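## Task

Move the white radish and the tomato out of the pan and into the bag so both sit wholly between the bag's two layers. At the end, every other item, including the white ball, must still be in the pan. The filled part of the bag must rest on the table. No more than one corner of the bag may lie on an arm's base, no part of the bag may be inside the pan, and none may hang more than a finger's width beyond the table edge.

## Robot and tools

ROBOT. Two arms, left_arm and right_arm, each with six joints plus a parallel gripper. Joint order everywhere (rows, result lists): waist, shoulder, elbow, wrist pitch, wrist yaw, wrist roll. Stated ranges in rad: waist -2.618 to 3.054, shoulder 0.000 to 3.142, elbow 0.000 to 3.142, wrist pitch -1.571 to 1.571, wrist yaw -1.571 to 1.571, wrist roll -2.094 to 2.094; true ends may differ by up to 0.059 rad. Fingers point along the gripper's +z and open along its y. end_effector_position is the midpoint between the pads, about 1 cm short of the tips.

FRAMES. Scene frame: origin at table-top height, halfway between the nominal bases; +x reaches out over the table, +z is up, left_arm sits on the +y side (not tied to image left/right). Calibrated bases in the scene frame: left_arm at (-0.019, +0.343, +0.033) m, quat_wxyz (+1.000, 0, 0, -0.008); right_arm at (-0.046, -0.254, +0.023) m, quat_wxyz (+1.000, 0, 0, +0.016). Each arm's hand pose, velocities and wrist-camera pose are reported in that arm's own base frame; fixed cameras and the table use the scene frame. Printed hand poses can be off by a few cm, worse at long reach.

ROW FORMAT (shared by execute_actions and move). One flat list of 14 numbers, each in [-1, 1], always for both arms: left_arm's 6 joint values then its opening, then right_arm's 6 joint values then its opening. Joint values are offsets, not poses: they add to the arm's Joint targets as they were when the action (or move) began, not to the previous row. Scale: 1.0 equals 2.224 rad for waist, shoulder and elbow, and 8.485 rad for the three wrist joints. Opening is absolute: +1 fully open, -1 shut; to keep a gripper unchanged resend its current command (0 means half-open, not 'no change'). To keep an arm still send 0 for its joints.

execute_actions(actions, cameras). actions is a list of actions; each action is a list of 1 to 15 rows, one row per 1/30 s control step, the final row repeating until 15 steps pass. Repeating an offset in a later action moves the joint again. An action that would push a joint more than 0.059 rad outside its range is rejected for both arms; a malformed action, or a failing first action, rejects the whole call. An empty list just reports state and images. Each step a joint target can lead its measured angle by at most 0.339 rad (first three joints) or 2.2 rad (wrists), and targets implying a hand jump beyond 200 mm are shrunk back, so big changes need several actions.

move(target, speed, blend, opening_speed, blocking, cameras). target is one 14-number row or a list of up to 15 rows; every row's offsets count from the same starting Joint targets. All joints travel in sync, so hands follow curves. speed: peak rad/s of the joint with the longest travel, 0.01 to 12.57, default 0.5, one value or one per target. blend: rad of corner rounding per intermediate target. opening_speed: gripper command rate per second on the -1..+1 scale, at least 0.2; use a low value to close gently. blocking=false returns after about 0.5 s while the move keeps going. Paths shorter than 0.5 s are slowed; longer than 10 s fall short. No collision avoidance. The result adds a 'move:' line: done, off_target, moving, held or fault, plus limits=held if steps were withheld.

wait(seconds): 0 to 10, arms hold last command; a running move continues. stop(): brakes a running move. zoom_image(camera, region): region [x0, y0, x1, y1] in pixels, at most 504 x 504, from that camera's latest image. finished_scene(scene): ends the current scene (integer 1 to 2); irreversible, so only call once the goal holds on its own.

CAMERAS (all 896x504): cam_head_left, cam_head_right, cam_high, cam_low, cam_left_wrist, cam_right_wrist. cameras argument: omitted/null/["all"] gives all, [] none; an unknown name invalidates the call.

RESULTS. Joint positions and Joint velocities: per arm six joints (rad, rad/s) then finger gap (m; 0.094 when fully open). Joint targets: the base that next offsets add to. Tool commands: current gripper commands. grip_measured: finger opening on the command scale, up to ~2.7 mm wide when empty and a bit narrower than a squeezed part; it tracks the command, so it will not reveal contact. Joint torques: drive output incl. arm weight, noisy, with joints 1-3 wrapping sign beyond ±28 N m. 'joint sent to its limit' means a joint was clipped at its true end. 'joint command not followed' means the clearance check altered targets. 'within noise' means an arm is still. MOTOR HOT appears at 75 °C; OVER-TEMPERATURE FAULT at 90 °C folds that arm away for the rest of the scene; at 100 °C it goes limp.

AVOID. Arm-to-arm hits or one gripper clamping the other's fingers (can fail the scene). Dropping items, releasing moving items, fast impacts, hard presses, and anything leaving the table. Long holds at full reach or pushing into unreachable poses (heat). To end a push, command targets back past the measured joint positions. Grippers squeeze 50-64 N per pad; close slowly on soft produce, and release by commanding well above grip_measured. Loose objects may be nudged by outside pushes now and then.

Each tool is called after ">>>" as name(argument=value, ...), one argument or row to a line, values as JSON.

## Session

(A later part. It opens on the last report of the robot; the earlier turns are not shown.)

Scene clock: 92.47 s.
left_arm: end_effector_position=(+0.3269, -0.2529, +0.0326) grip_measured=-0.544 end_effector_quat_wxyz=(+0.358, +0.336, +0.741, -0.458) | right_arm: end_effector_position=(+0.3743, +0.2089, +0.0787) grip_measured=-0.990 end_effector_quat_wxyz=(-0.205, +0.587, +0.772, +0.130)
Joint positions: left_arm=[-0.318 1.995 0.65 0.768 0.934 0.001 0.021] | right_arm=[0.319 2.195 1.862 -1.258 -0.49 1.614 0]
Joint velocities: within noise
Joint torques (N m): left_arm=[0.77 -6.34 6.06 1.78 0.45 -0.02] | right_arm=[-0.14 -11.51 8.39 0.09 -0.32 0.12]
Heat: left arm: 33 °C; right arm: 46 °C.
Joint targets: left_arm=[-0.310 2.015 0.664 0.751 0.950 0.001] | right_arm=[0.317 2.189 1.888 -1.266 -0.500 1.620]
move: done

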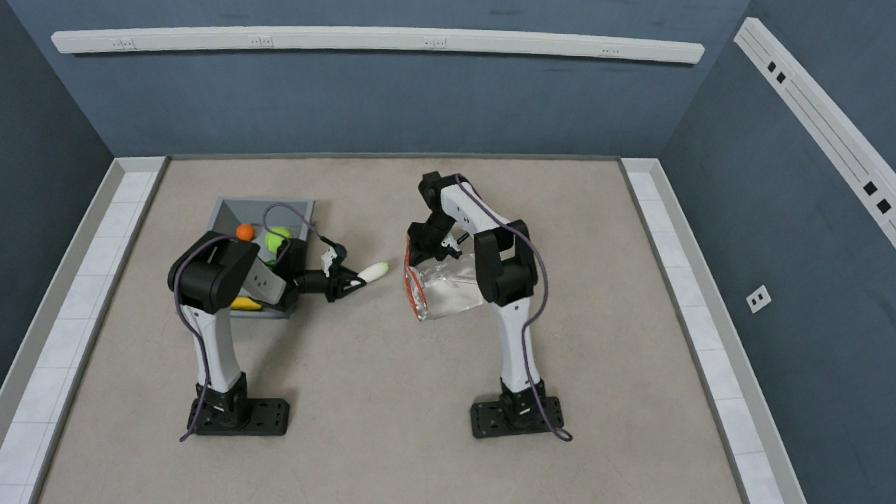

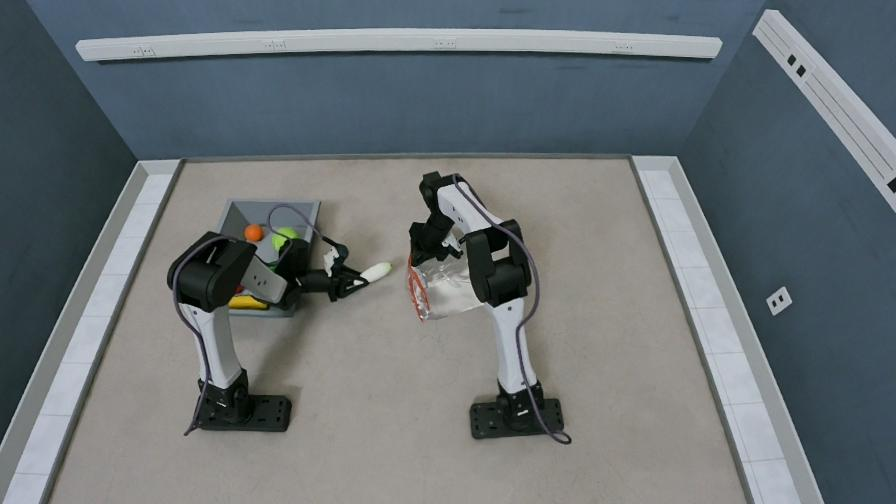

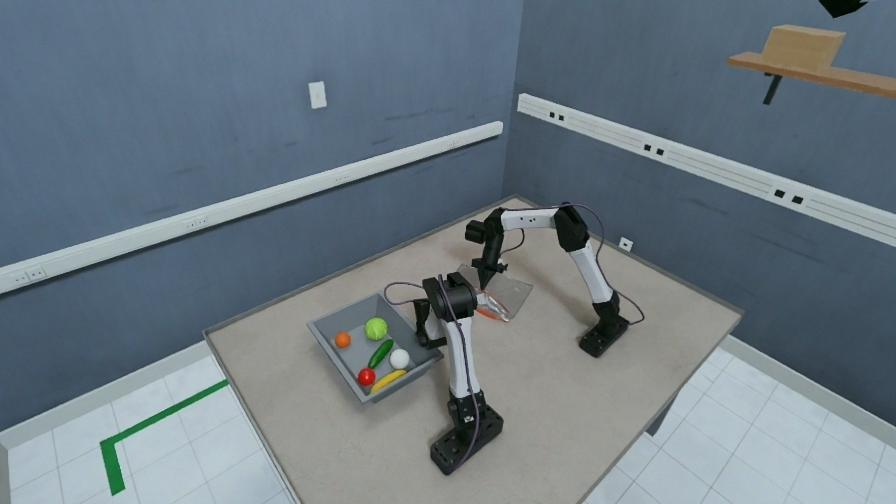

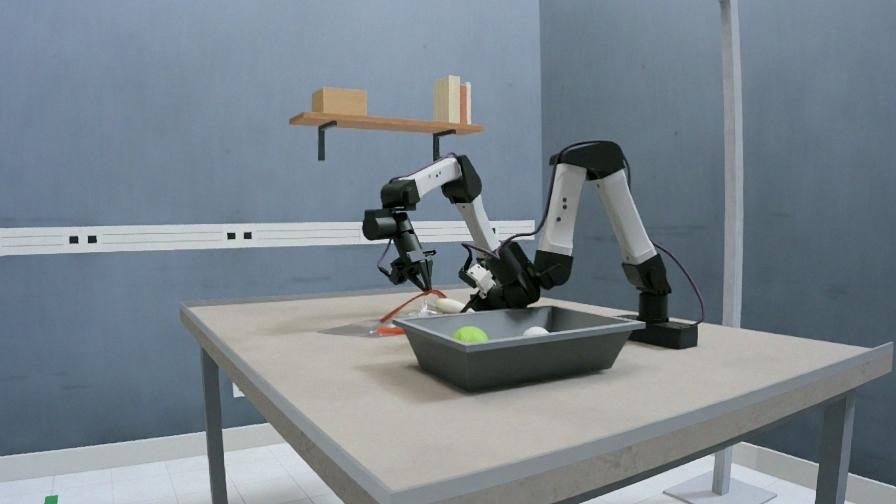

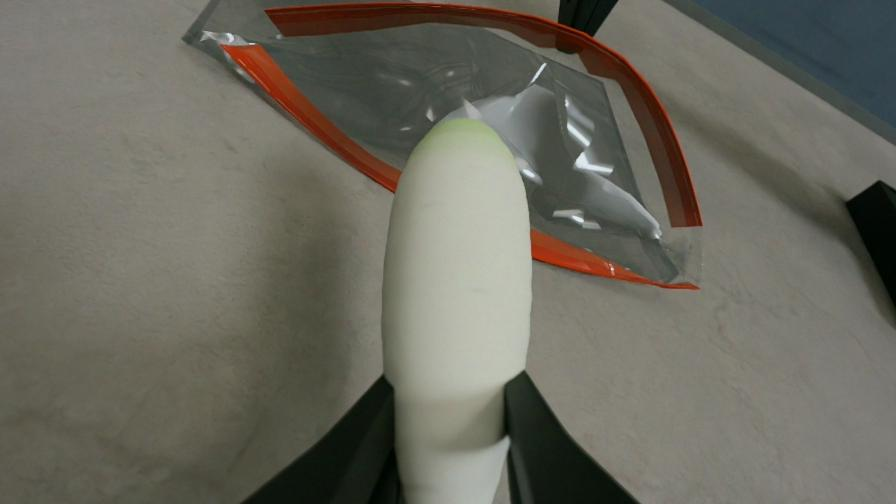

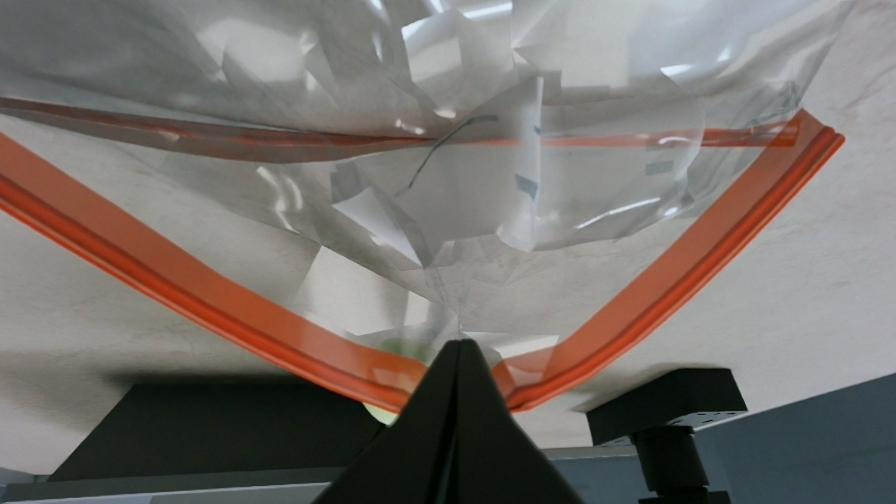

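>>> move(
  target=[-0.1205,0.1275,0.2059,-0.0206,-0.0236,0,-0.7,0,0,0,0,0,0,-1],
  speed=0.2,
)

Scene clock: 96.73 s.
left_arm: end_effector_position=(+0.3609, -0.3753, +0.0033) grip_measured=-0.544 end_effector_quat_wxyz=(+0.329, +0.402, +0.733, -0.440) | right_arm: end_effector_position=(+0.3742, +0.2088, +0.0787) grip_measured=-0.990 end_effector_quat_wxyz=(-0.205, +0.587, +0.772, +0.130)
Joint positions: left_arm=[-0.574 2.276 1.104 0.591 0.766 0.001 0.021] | right_arm=[0.319 2.195 1.862 -1.259 -0.49 1.614 0]
Joint velocities: within noise
Joint torques (N m): left_arm=[-0.14 -9.24 7.56 1.89 0.1 -0.02] | right_arm=[-0.2 -11.52 8.39 0.09 -0.31 0.11]
Heat: left arm: 33 °C; right arm: 45 °C.
Joint targets: left_arm=[-0.578 2.299 1.122 0.576 0.750 0.001] | right_arm=[0.317 2.189 1.888 -1.266 -0.500 1.620]
move: done

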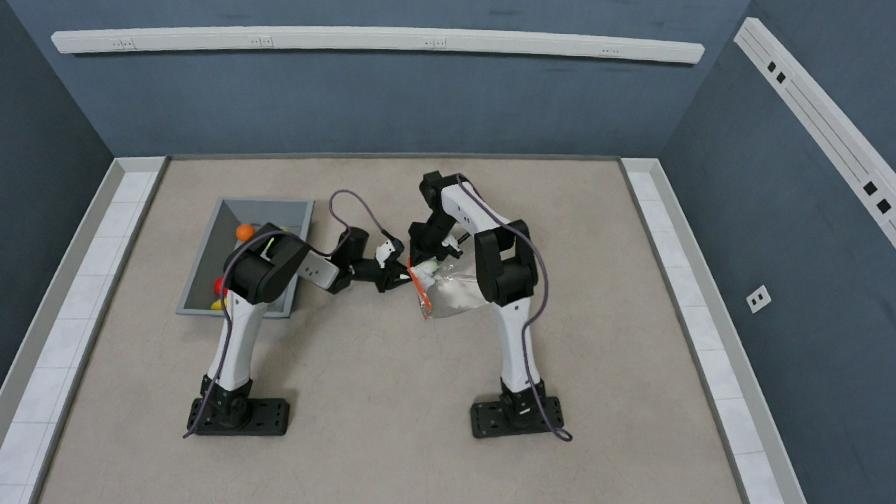

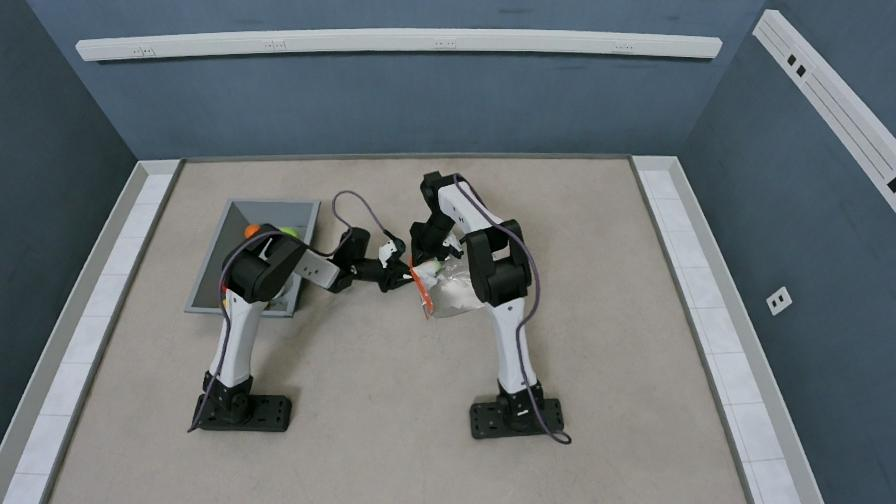

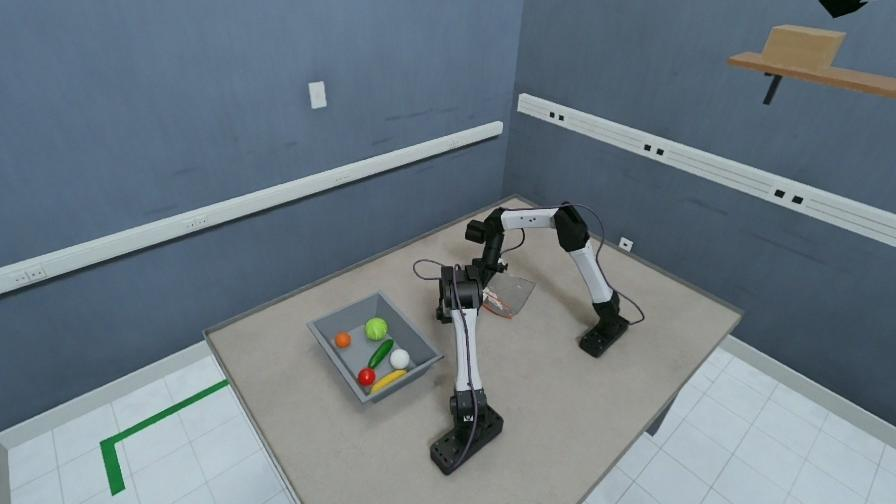

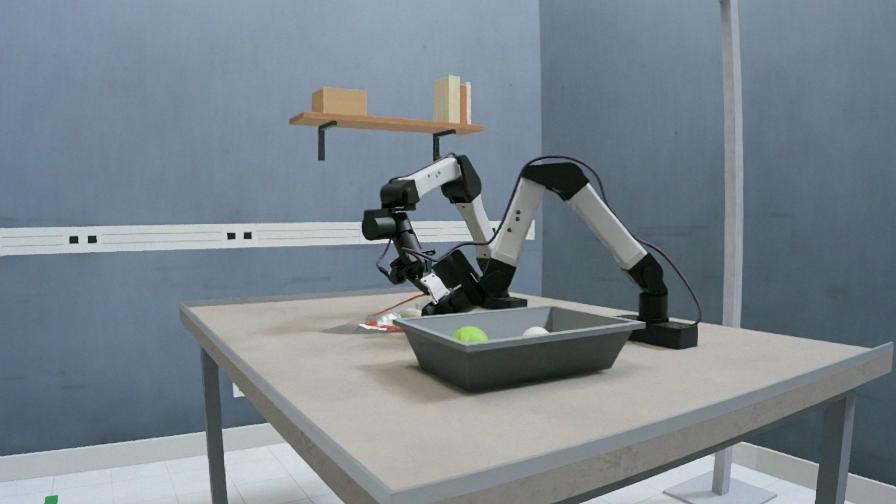

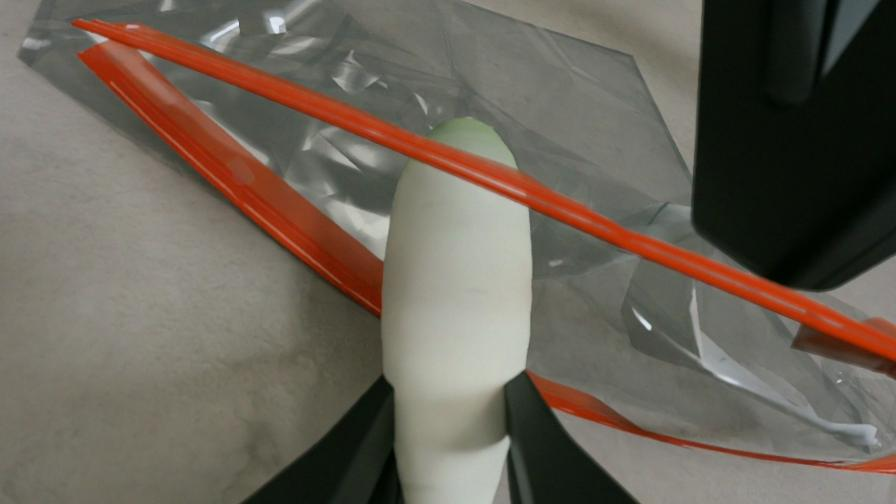

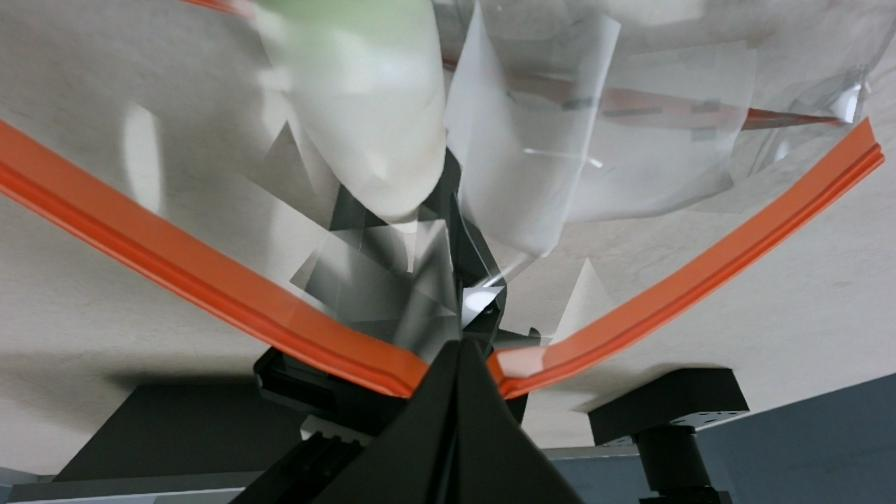

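>>> zoom_image(
  camera="cam_low",
  region=[310, 230, 530, 350],
)

>>> zoom_image(
  camera="cam_head_left",
  region=[320, 190, 520, 360],
)

>>> zoom_image(
  camera="cam_high",
  region=[410, 220, 560, 340],
)

Scaled by 2.291 from the camera's 896x504 image, which has a finer 1280x720 frame.

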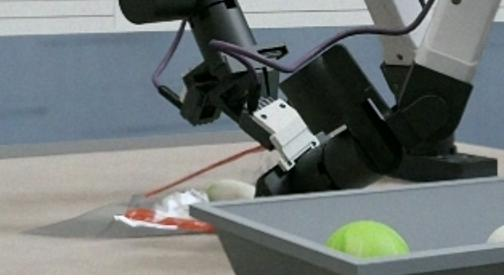

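Scaled by 2.520 from the camera's 896x504 image, which has a finer 1280x720 frame.

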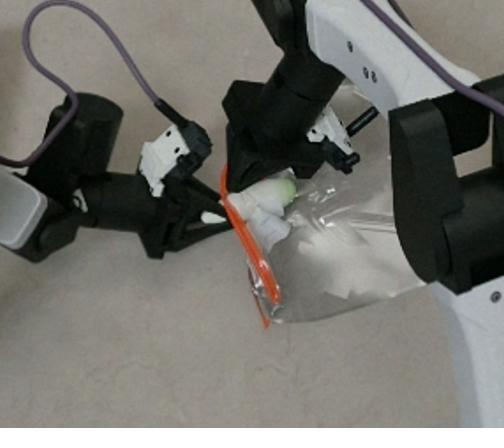

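Scaled by 3.360 from the camera's 896x504 image, which has a finer 1280x720 frame.

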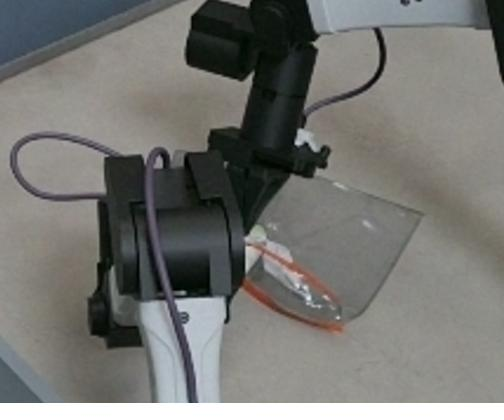

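>>> move(
  target=[
    [0,0.0146,0.0006,0.0037,0,0,-0.7,0,0,0,0,0,0,-1],
    [0,0.0146,0.0006,0.0037,0,0,-0.1,0,0,0,0,0,0,-1],
  ],
  speed=0.1,
  opening_speed=0.5,
  cameras=["cam_left_wrist","cam_right_wrist"],
)

Scene clock: 99.90 s.
left_arm: end_effector_position=(+0.3632, -0.3766, -0.0031) grip_measured=-0.102 end_effector_quat_wxyz=(+0.334, +0.402, +0.730, -0.440) | right_arm: end_effector_position=(+0.3742, +0.2088, +0.0787) grip_measured=-0.990 end_effector_quat_wxyz=(-0.205, +0.587, +0.772, +0.130)
Joint positions: left_arm=[-0.574 2.305 1.111 0.623 0.765 0.001 0.042] | right_arm=[0.319 2.195 1.862 -1.259 -0.49 1.614 0]
Joint velocities: within noise
Joint torques (N m): left_arm=[-0.13 -9.07 6.79 1.88 0.1 -0.04] | right_arm=[-0.13 -11.51 8.39 0.1 -0.32 0.12]
Heat: left arm: 33 °C; right arm: 45 °C.
Joint targets: left_arm=[-0.578 2.331 1.123 0.607 0.750 0.001] | right_arm=[0.317 2.189 1.888 -1.266 -0.500 1.620]
move: done
Images, in order (width x height): cam_left_wrist 896x504, cam_right_wrist 896x504.

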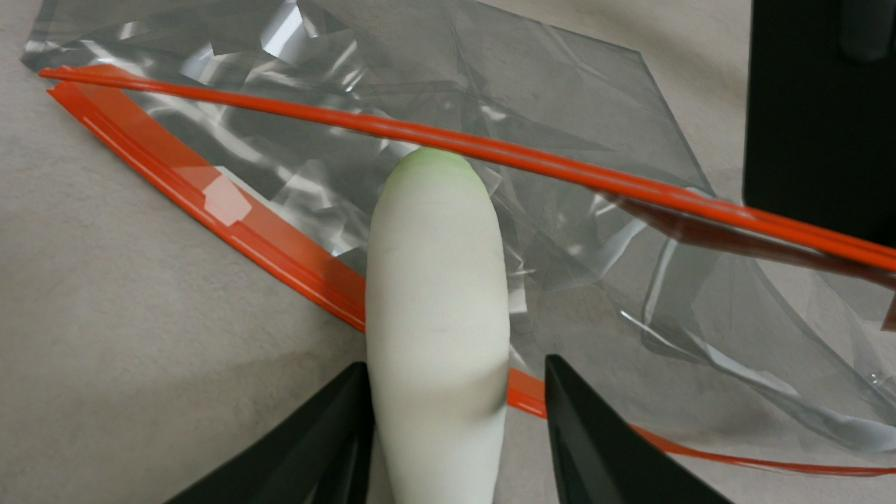

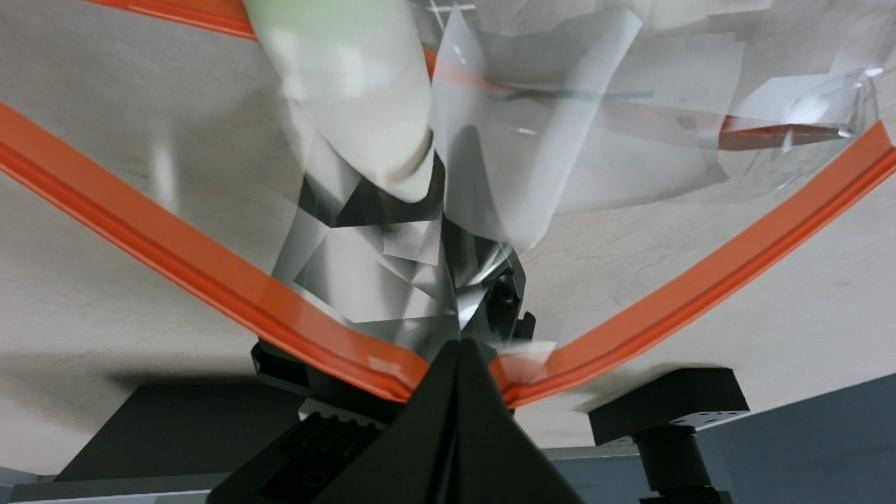

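>>> move(
  target=[0.0845,-0.0994,-0.1452,0.0119,0.0165,0,-0.1,0,0,0,0,0,0,-1],
  speed=0.25,
  cameras=["cam_left_wrist","cam_right_wrist","cam_head_left"],
)

Scene clock: 102.00 s.
left_arm: end_effector_position=(+0.3439, -0.2870, +0.0041) grip_measured=-0.102 end_effector_quat_wxyz=(+0.329, +0.348, +0.753, -0.451) | right_arm: end_effector_position=(+0.3742, +0.2088, +0.0787) grip_measured=-0.990 end_effector_quat_wxyz=(-0.205, +0.587, +0.772, +0.130)
Joint positions: left_arm=[-0.397 2.14 0.81 0.702 0.875 0.001 0.042] | right_arm=[0.319 2.195 1.862 -1.259 -0.49 1.614 0]
Joint velocities: within noise
Joint torques (N m): left_arm=[0.72 -11.52 3.81 2.02 0.41 -0.02] | right_arm=[-0.17 -11.52 8.38 0.09 -0.32 0.12]
Heat: left arm: 33 °C; right arm: 45 °C.
Joint targets: left_arm=[-0.390 2.110 0.800 0.708 0.890 0.001] | right_arm=[0.317 2.189 1.888 -1.266 -0.500 1.620]
move: done
Images, in order (width x height): cam_head_left 896x504, cam_left_wrist 896x504, cam_right_wrist 896x504.

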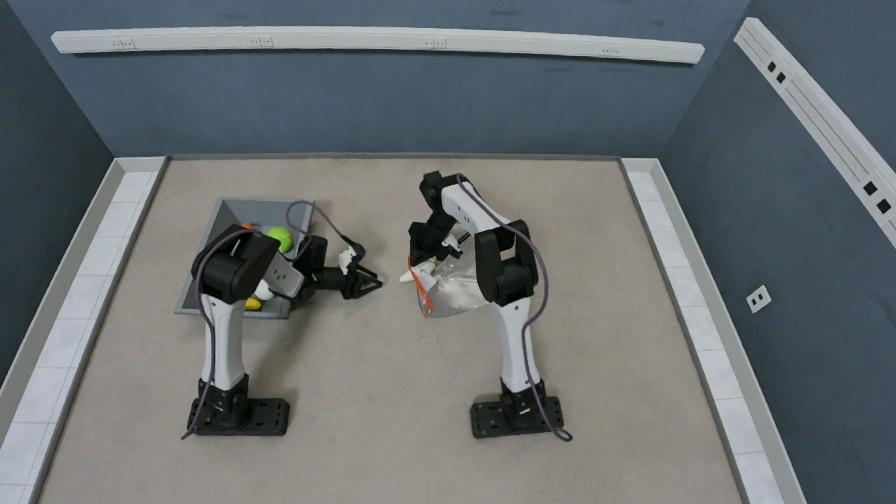

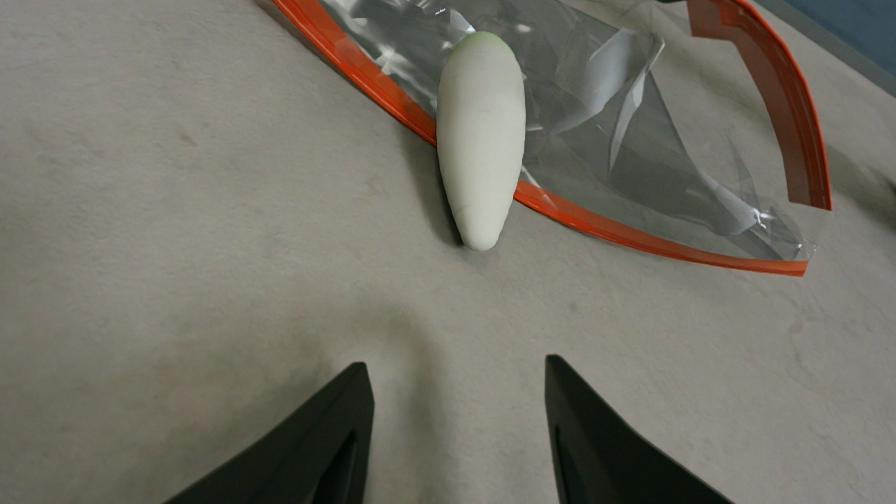

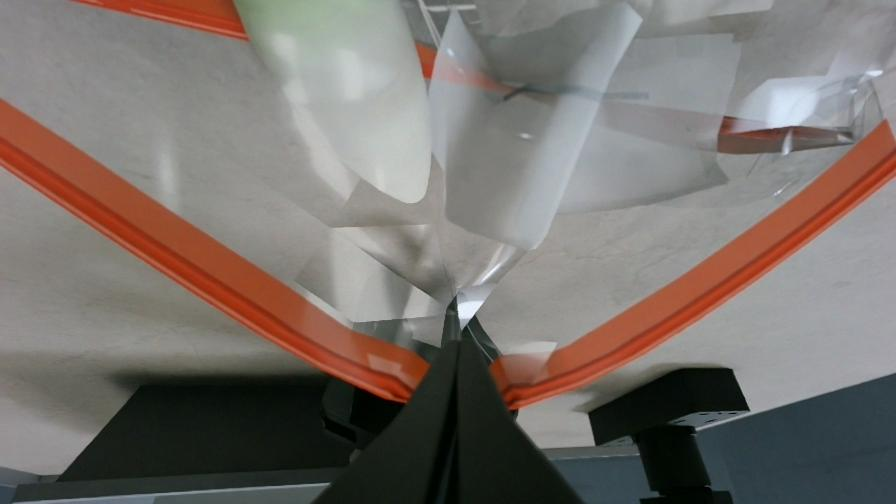

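>>> move(
  target=[-0.0144,0.0721,0.0216,0.0123,-0.0018,0,-1,0,0,0,0,0,0,-1],
  speed=0.2,
  cameras=["cam_left_wrist","cam_low"],
)

Scene clock: 106.50 s.
left_arm: end_effector_position=(+0.3526, -0.2996, -0.0017) grip_measured=-0.985 end_effector_quat_wxyz=(+0.362, +0.368, +0.726, -0.454) | right_arm: end_effector_position=(+0.3742, +0.2088, +0.0787) grip_measured=-0.990 end_effector_quat_wxyz=(-0.205, +0.587, +0.772, +0.130)
Joint positions: left_arm=[-0.414 2.231 0.843 0.851 0.879 0.001 0.001] | right_arm=[0.319 2.195 1.862 -1.259 -0.49 1.614 0]
Joint velocities: within noise
Joint torques (N m): left_arm=[-0.4 -6.46 5.01 1.58 0.21 -0.02] | right_arm=[-0.14 -11.52 8.38 0.09 -0.32 0.11]
Heat: left arm: 33 °C; right arm: 45 °C.
Joint targets: left_arm=[-0.422 2.270 0.848 0.813 0.875 0.001] | right_arm=[0.317 2.189 1.888 -1.266 -0.500 1.620]
move: off_target (left_arm); left_arm: the shoulder is farthest, 0.040 rad from its target
Images, in order (width x height): cam_low 896x504, cam_left_wrist 896x504.

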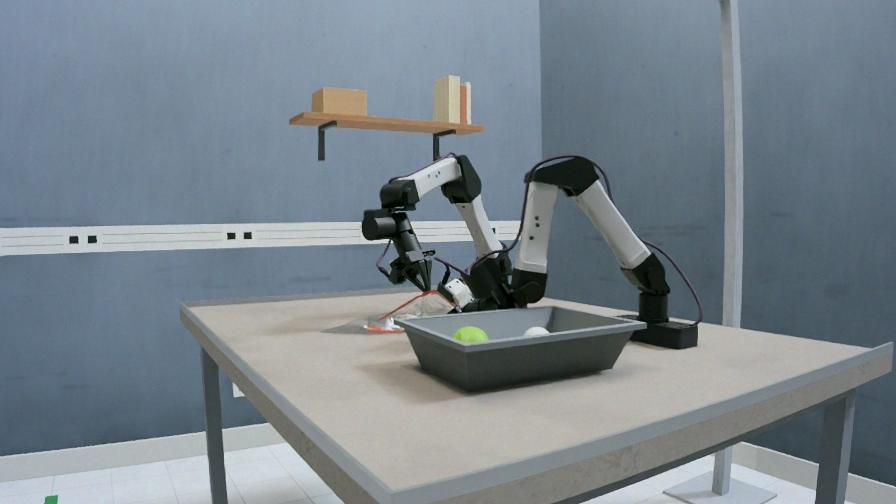

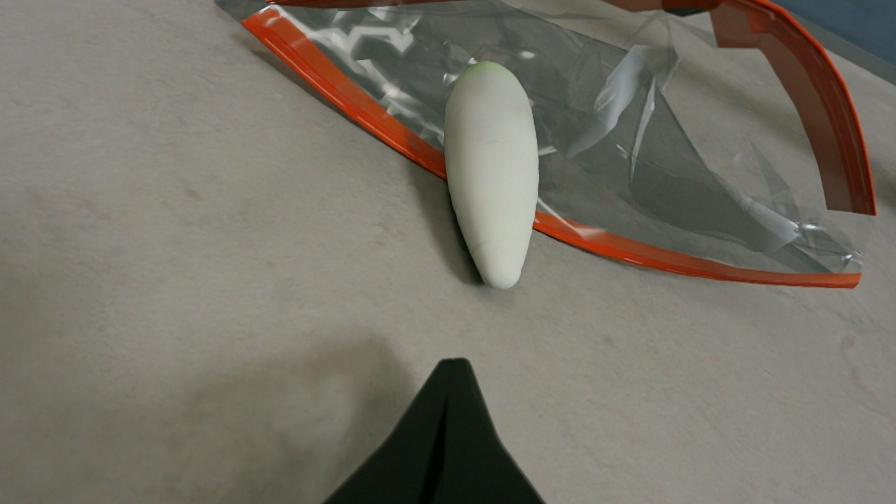

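>>> zoom_image(
  camera="cam_low",
  region=[360, 240, 540, 340],
)

Scaled by 2.800 from the camera's 896x504 image, which has a finer 1280x720 frame.

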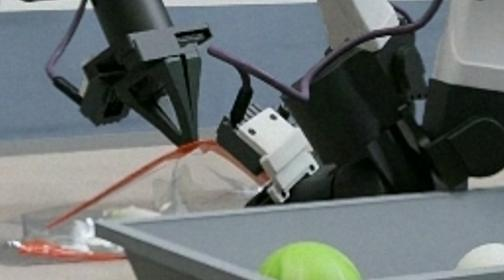

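>>> move(
  target=[0,0,0,0,0,0.0471,-1,0,0,0,0,0,0,-1],
  speed=0.4,
  cameras=["cam_left_wrist","cam_right_wrist"],
)

Scene clock: 108.80 s.
left_arm: end_effector_position=(+0.3512, -0.2990, -0.0057) grip_measured=-0.985 end_effector_quat_wxyz=(+0.437, +0.499, +0.646, -0.377) | right_arm: end_effector_position=(+0.3742, +0.2088, +0.0787) grip_measured=-0.990 end_effector_quat_wxyz=(-0.205, +0.587, +0.772, +0.130)
Joint positions: left_arm=[-0.414 2.237 0.843 0.842 0.879 0.387 0.001] | right_arm=[0.319 2.195 1.862 -1.259 -0.49 1.614 0]
Joint velocities: within noise
Joint torques (N m): left_arm=[-0.42 -6.98 4.92 1.64 0.24 0.06] | right_arm=[-0.16 -11.51 8.39 0.09 -0.32 0.11]
Heat: left arm: 33 °C; right arm: 45 °C.
Joint targets: left_arm=[-0.422 2.270 0.848 0.813 0.875 0.400] | right_arm=[0.317 2.189 1.888 -1.266 -0.500 1.620]
move: done
Images, in order (width x height): cam_left_wrist 896x504, cam_right_wrist 896x504.

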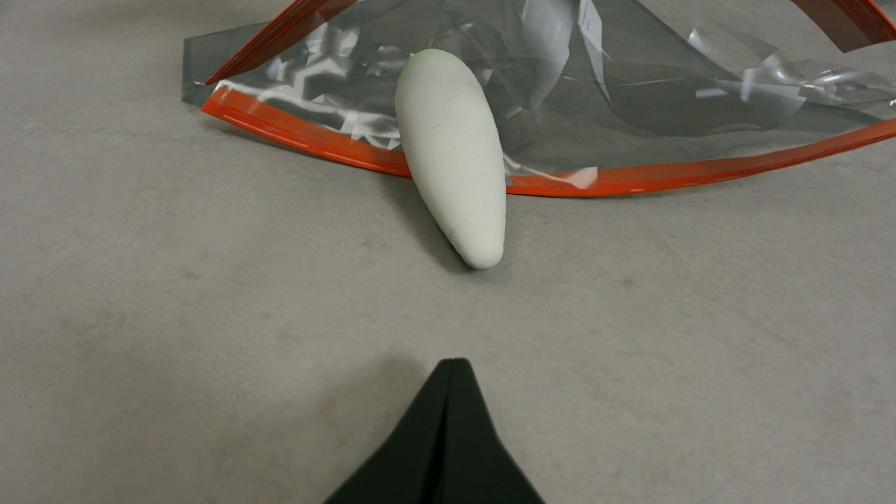

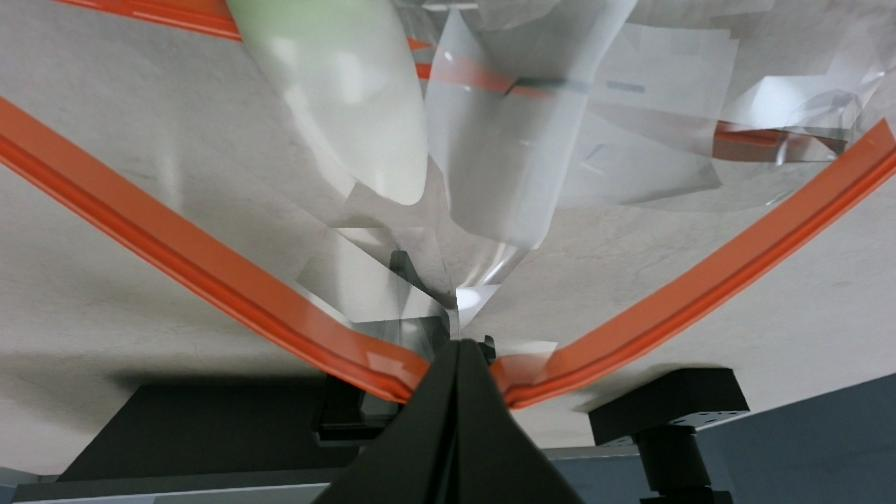

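>>> move(
  target=[
    [-0.005,0.018,0.0027,0.0039,0,0,-1,0,0,0,0,0,0,-1],
    [-0.0715,0.0503,0.1124,-0.0152,-0.0147,0,-1,0,0,0,0,0,0,-1],
  ],
  speed=0.12,
  cameras=["cam_left_wrist","cam_right_wrist","cam_low"],
)

Scene clock: 112.13 s.
left_arm: end_effector_position=(+0.3600, -0.3763, -0.0130) grip_measured=-0.985 end_effector_quat_wxyz=(+0.428, +0.540, +0.623, -0.370) | right_arm: end_effector_position=(+0.3742, +0.2088, +0.0787) grip_measured=-0.990 end_effector_quat_wxyz=(-0.205, +0.587, +0.772, +0.130)
Joint positions: left_arm=[-0.574 2.35 1.088 0.731 0.779 0.392 0.001] | right_arm=[0.319 2.195 1.862 -1.259 -0.49 1.614 0]
Joint velocities: within noise
Joint torques (N m): left_arm=[-0.39 -8.5 6.27 1.51 -0.03 0.03] | right_arm=[-0.14 -11.51 8.39 0.1 -0.32 0.11]
Heat: left arm: 33 °C; right arm: 45 °C.
Joint targets: left_arm=[-0.581 2.382 1.098 0.684 0.750 0.400] | right_arm=[0.317 2.189 1.888 -1.266 -0.500 1.620]
move: off_target (left_arm); left_arm: the wrist pitch is farthest, 0.047 rad from its target
Images, in order (width x height): cam_low 896x504, cam_left_wrist 896x504, cam_right_wrist 896x504.

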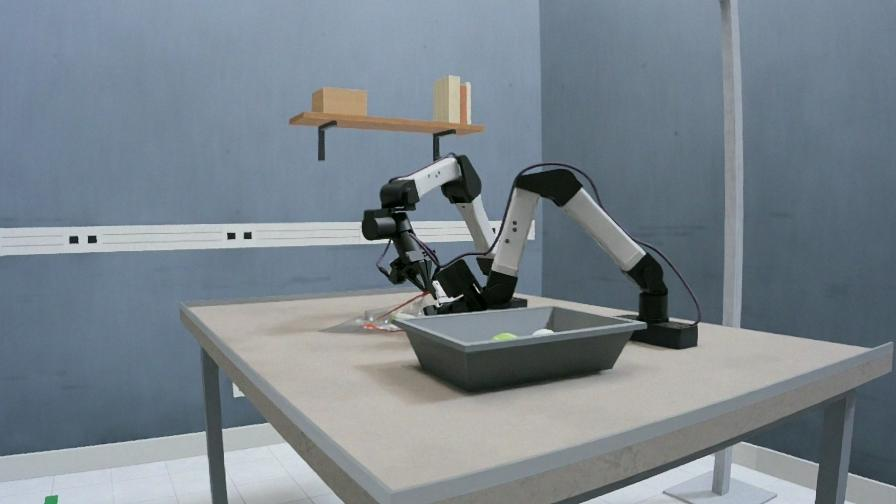

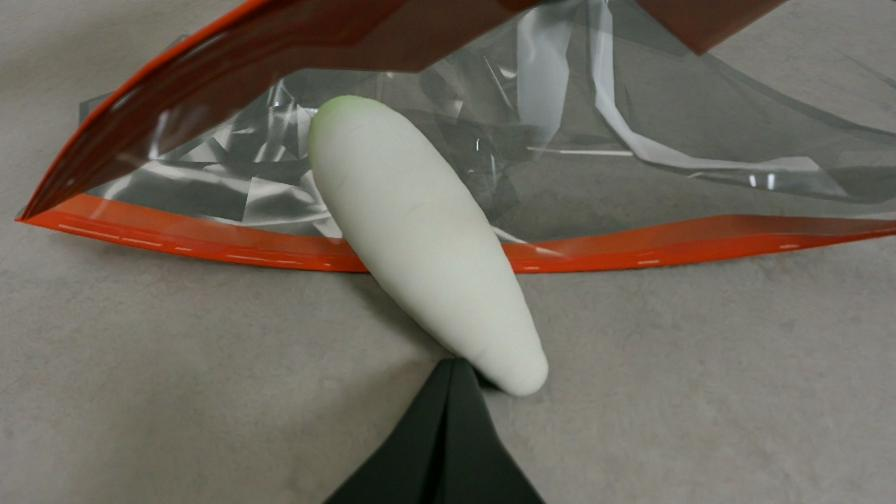

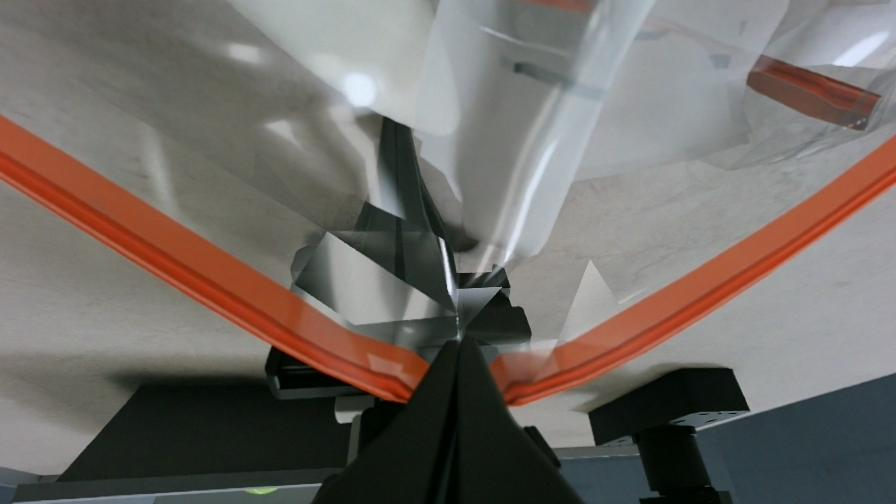

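>>> move(
  target=[0.0724,-0.1718,-0.179,0.0042,0.0147,-0.02,-1,0,0,0,0,0,0,-1],
  speed=0.25,
)

Scene clock: 115.20 s.
left_arm: end_effector_position=(+0.3195, -0.2878, +0.0238) grip_measured=-0.985 end_effector_quat_wxyz=(+0.390, +0.448, +0.695, -0.405) | right_arm: end_effector_position=(+0.3742, +0.2088, +0.0787) grip_measured=-0.990 end_effector_quat_wxyz=(-0.205, +0.587, +0.772, +0.130)
Joint positions: left_arm=[-0.426 2.026 0.71 0.718 0.86 0.244 0.001] | right_arm=[0.319 2.195 1.862 -1.259 -0.49 1.614 0]
Joint velocities: within noise
Joint torques (N m): left_arm=[0.64 -10.37 3.93 1.99 0.43 -0.13] | right_arm=[-0.14 -11.52 8.39 0.1 -0.32 0.11]
Heat: left arm: 33 °C; right arm: 45 °C.
Joint targets: left_arm=[-0.420 2.000 0.700 0.719 0.875 0.231] | right_arm=[0.317 2.189 1.888 -1.266 -0.500 1.620]
move: done

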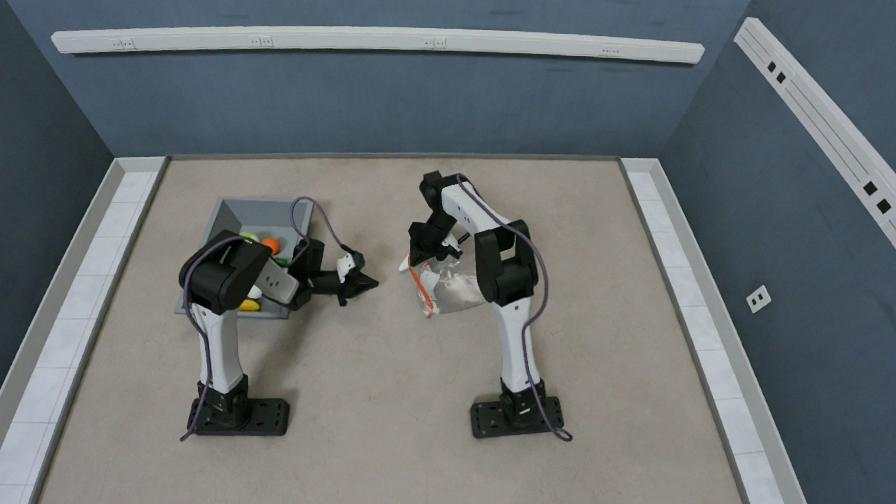

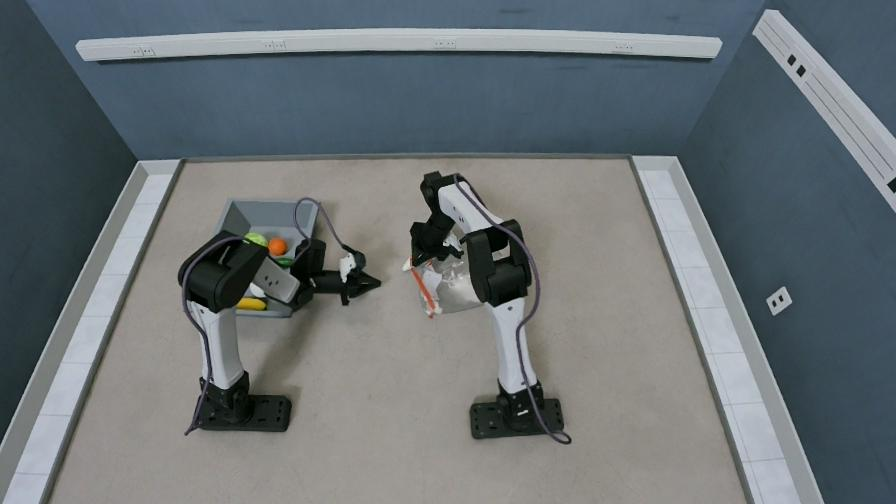

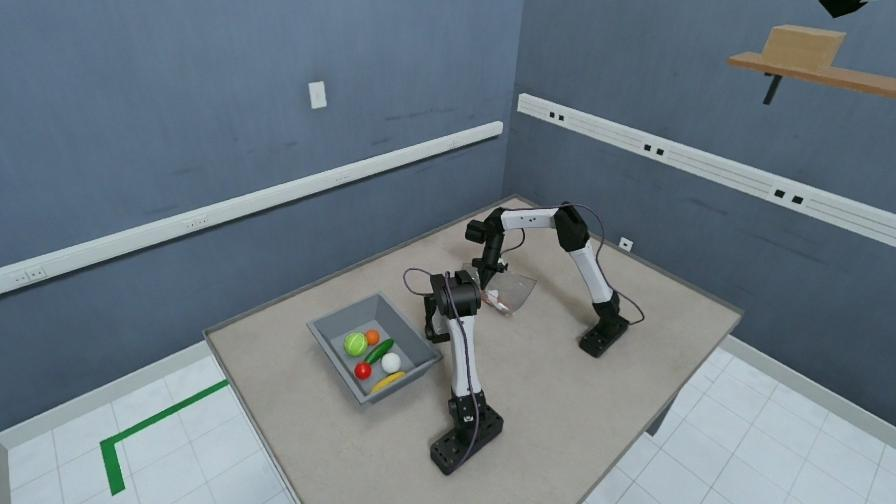

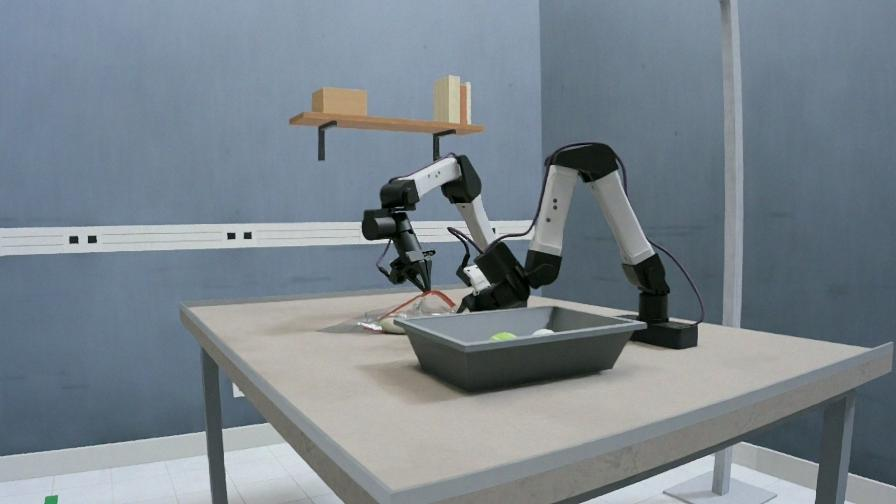

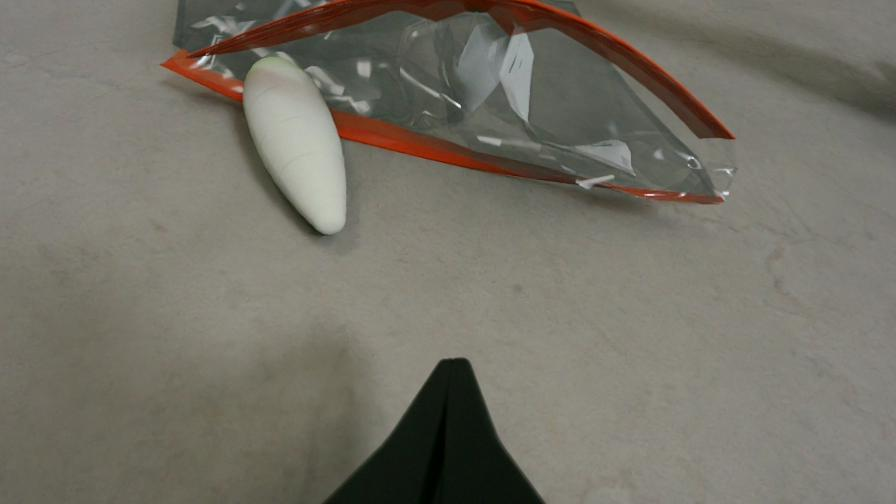

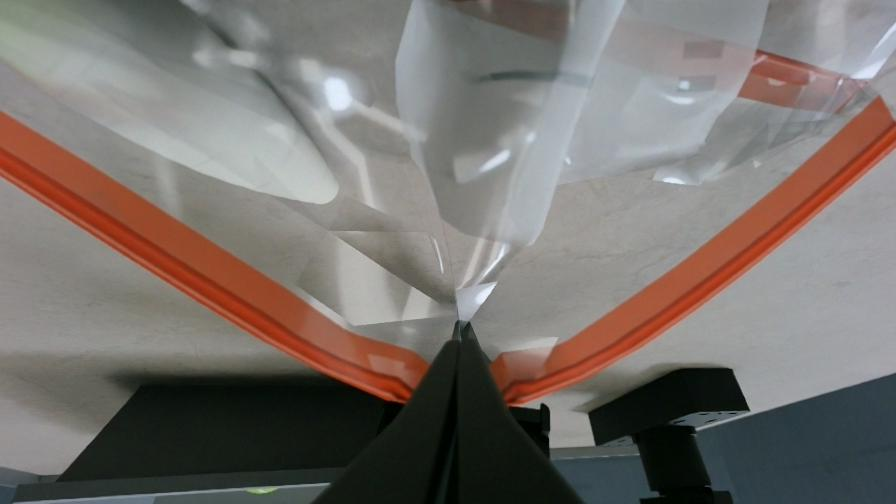

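>>> zoom_image(
  camera="cam_head_left",
  region=[340, 210, 500, 340],
)

>>> zoom_image(
  camera="cam_head_right",
  region=[340, 210, 500, 340],
)

Scaled by 3.150 from the camera's 896x504 image, which has a finer 1280x720 frame.

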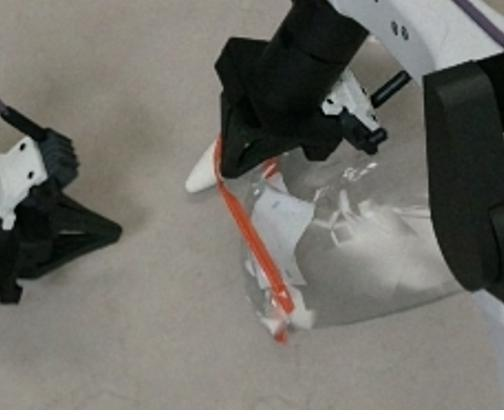

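Scaled by 3.150 from the camera's 896x504 image, which has a finer 1280x720 frame.

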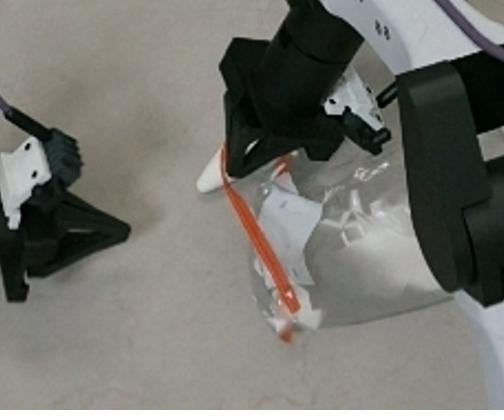

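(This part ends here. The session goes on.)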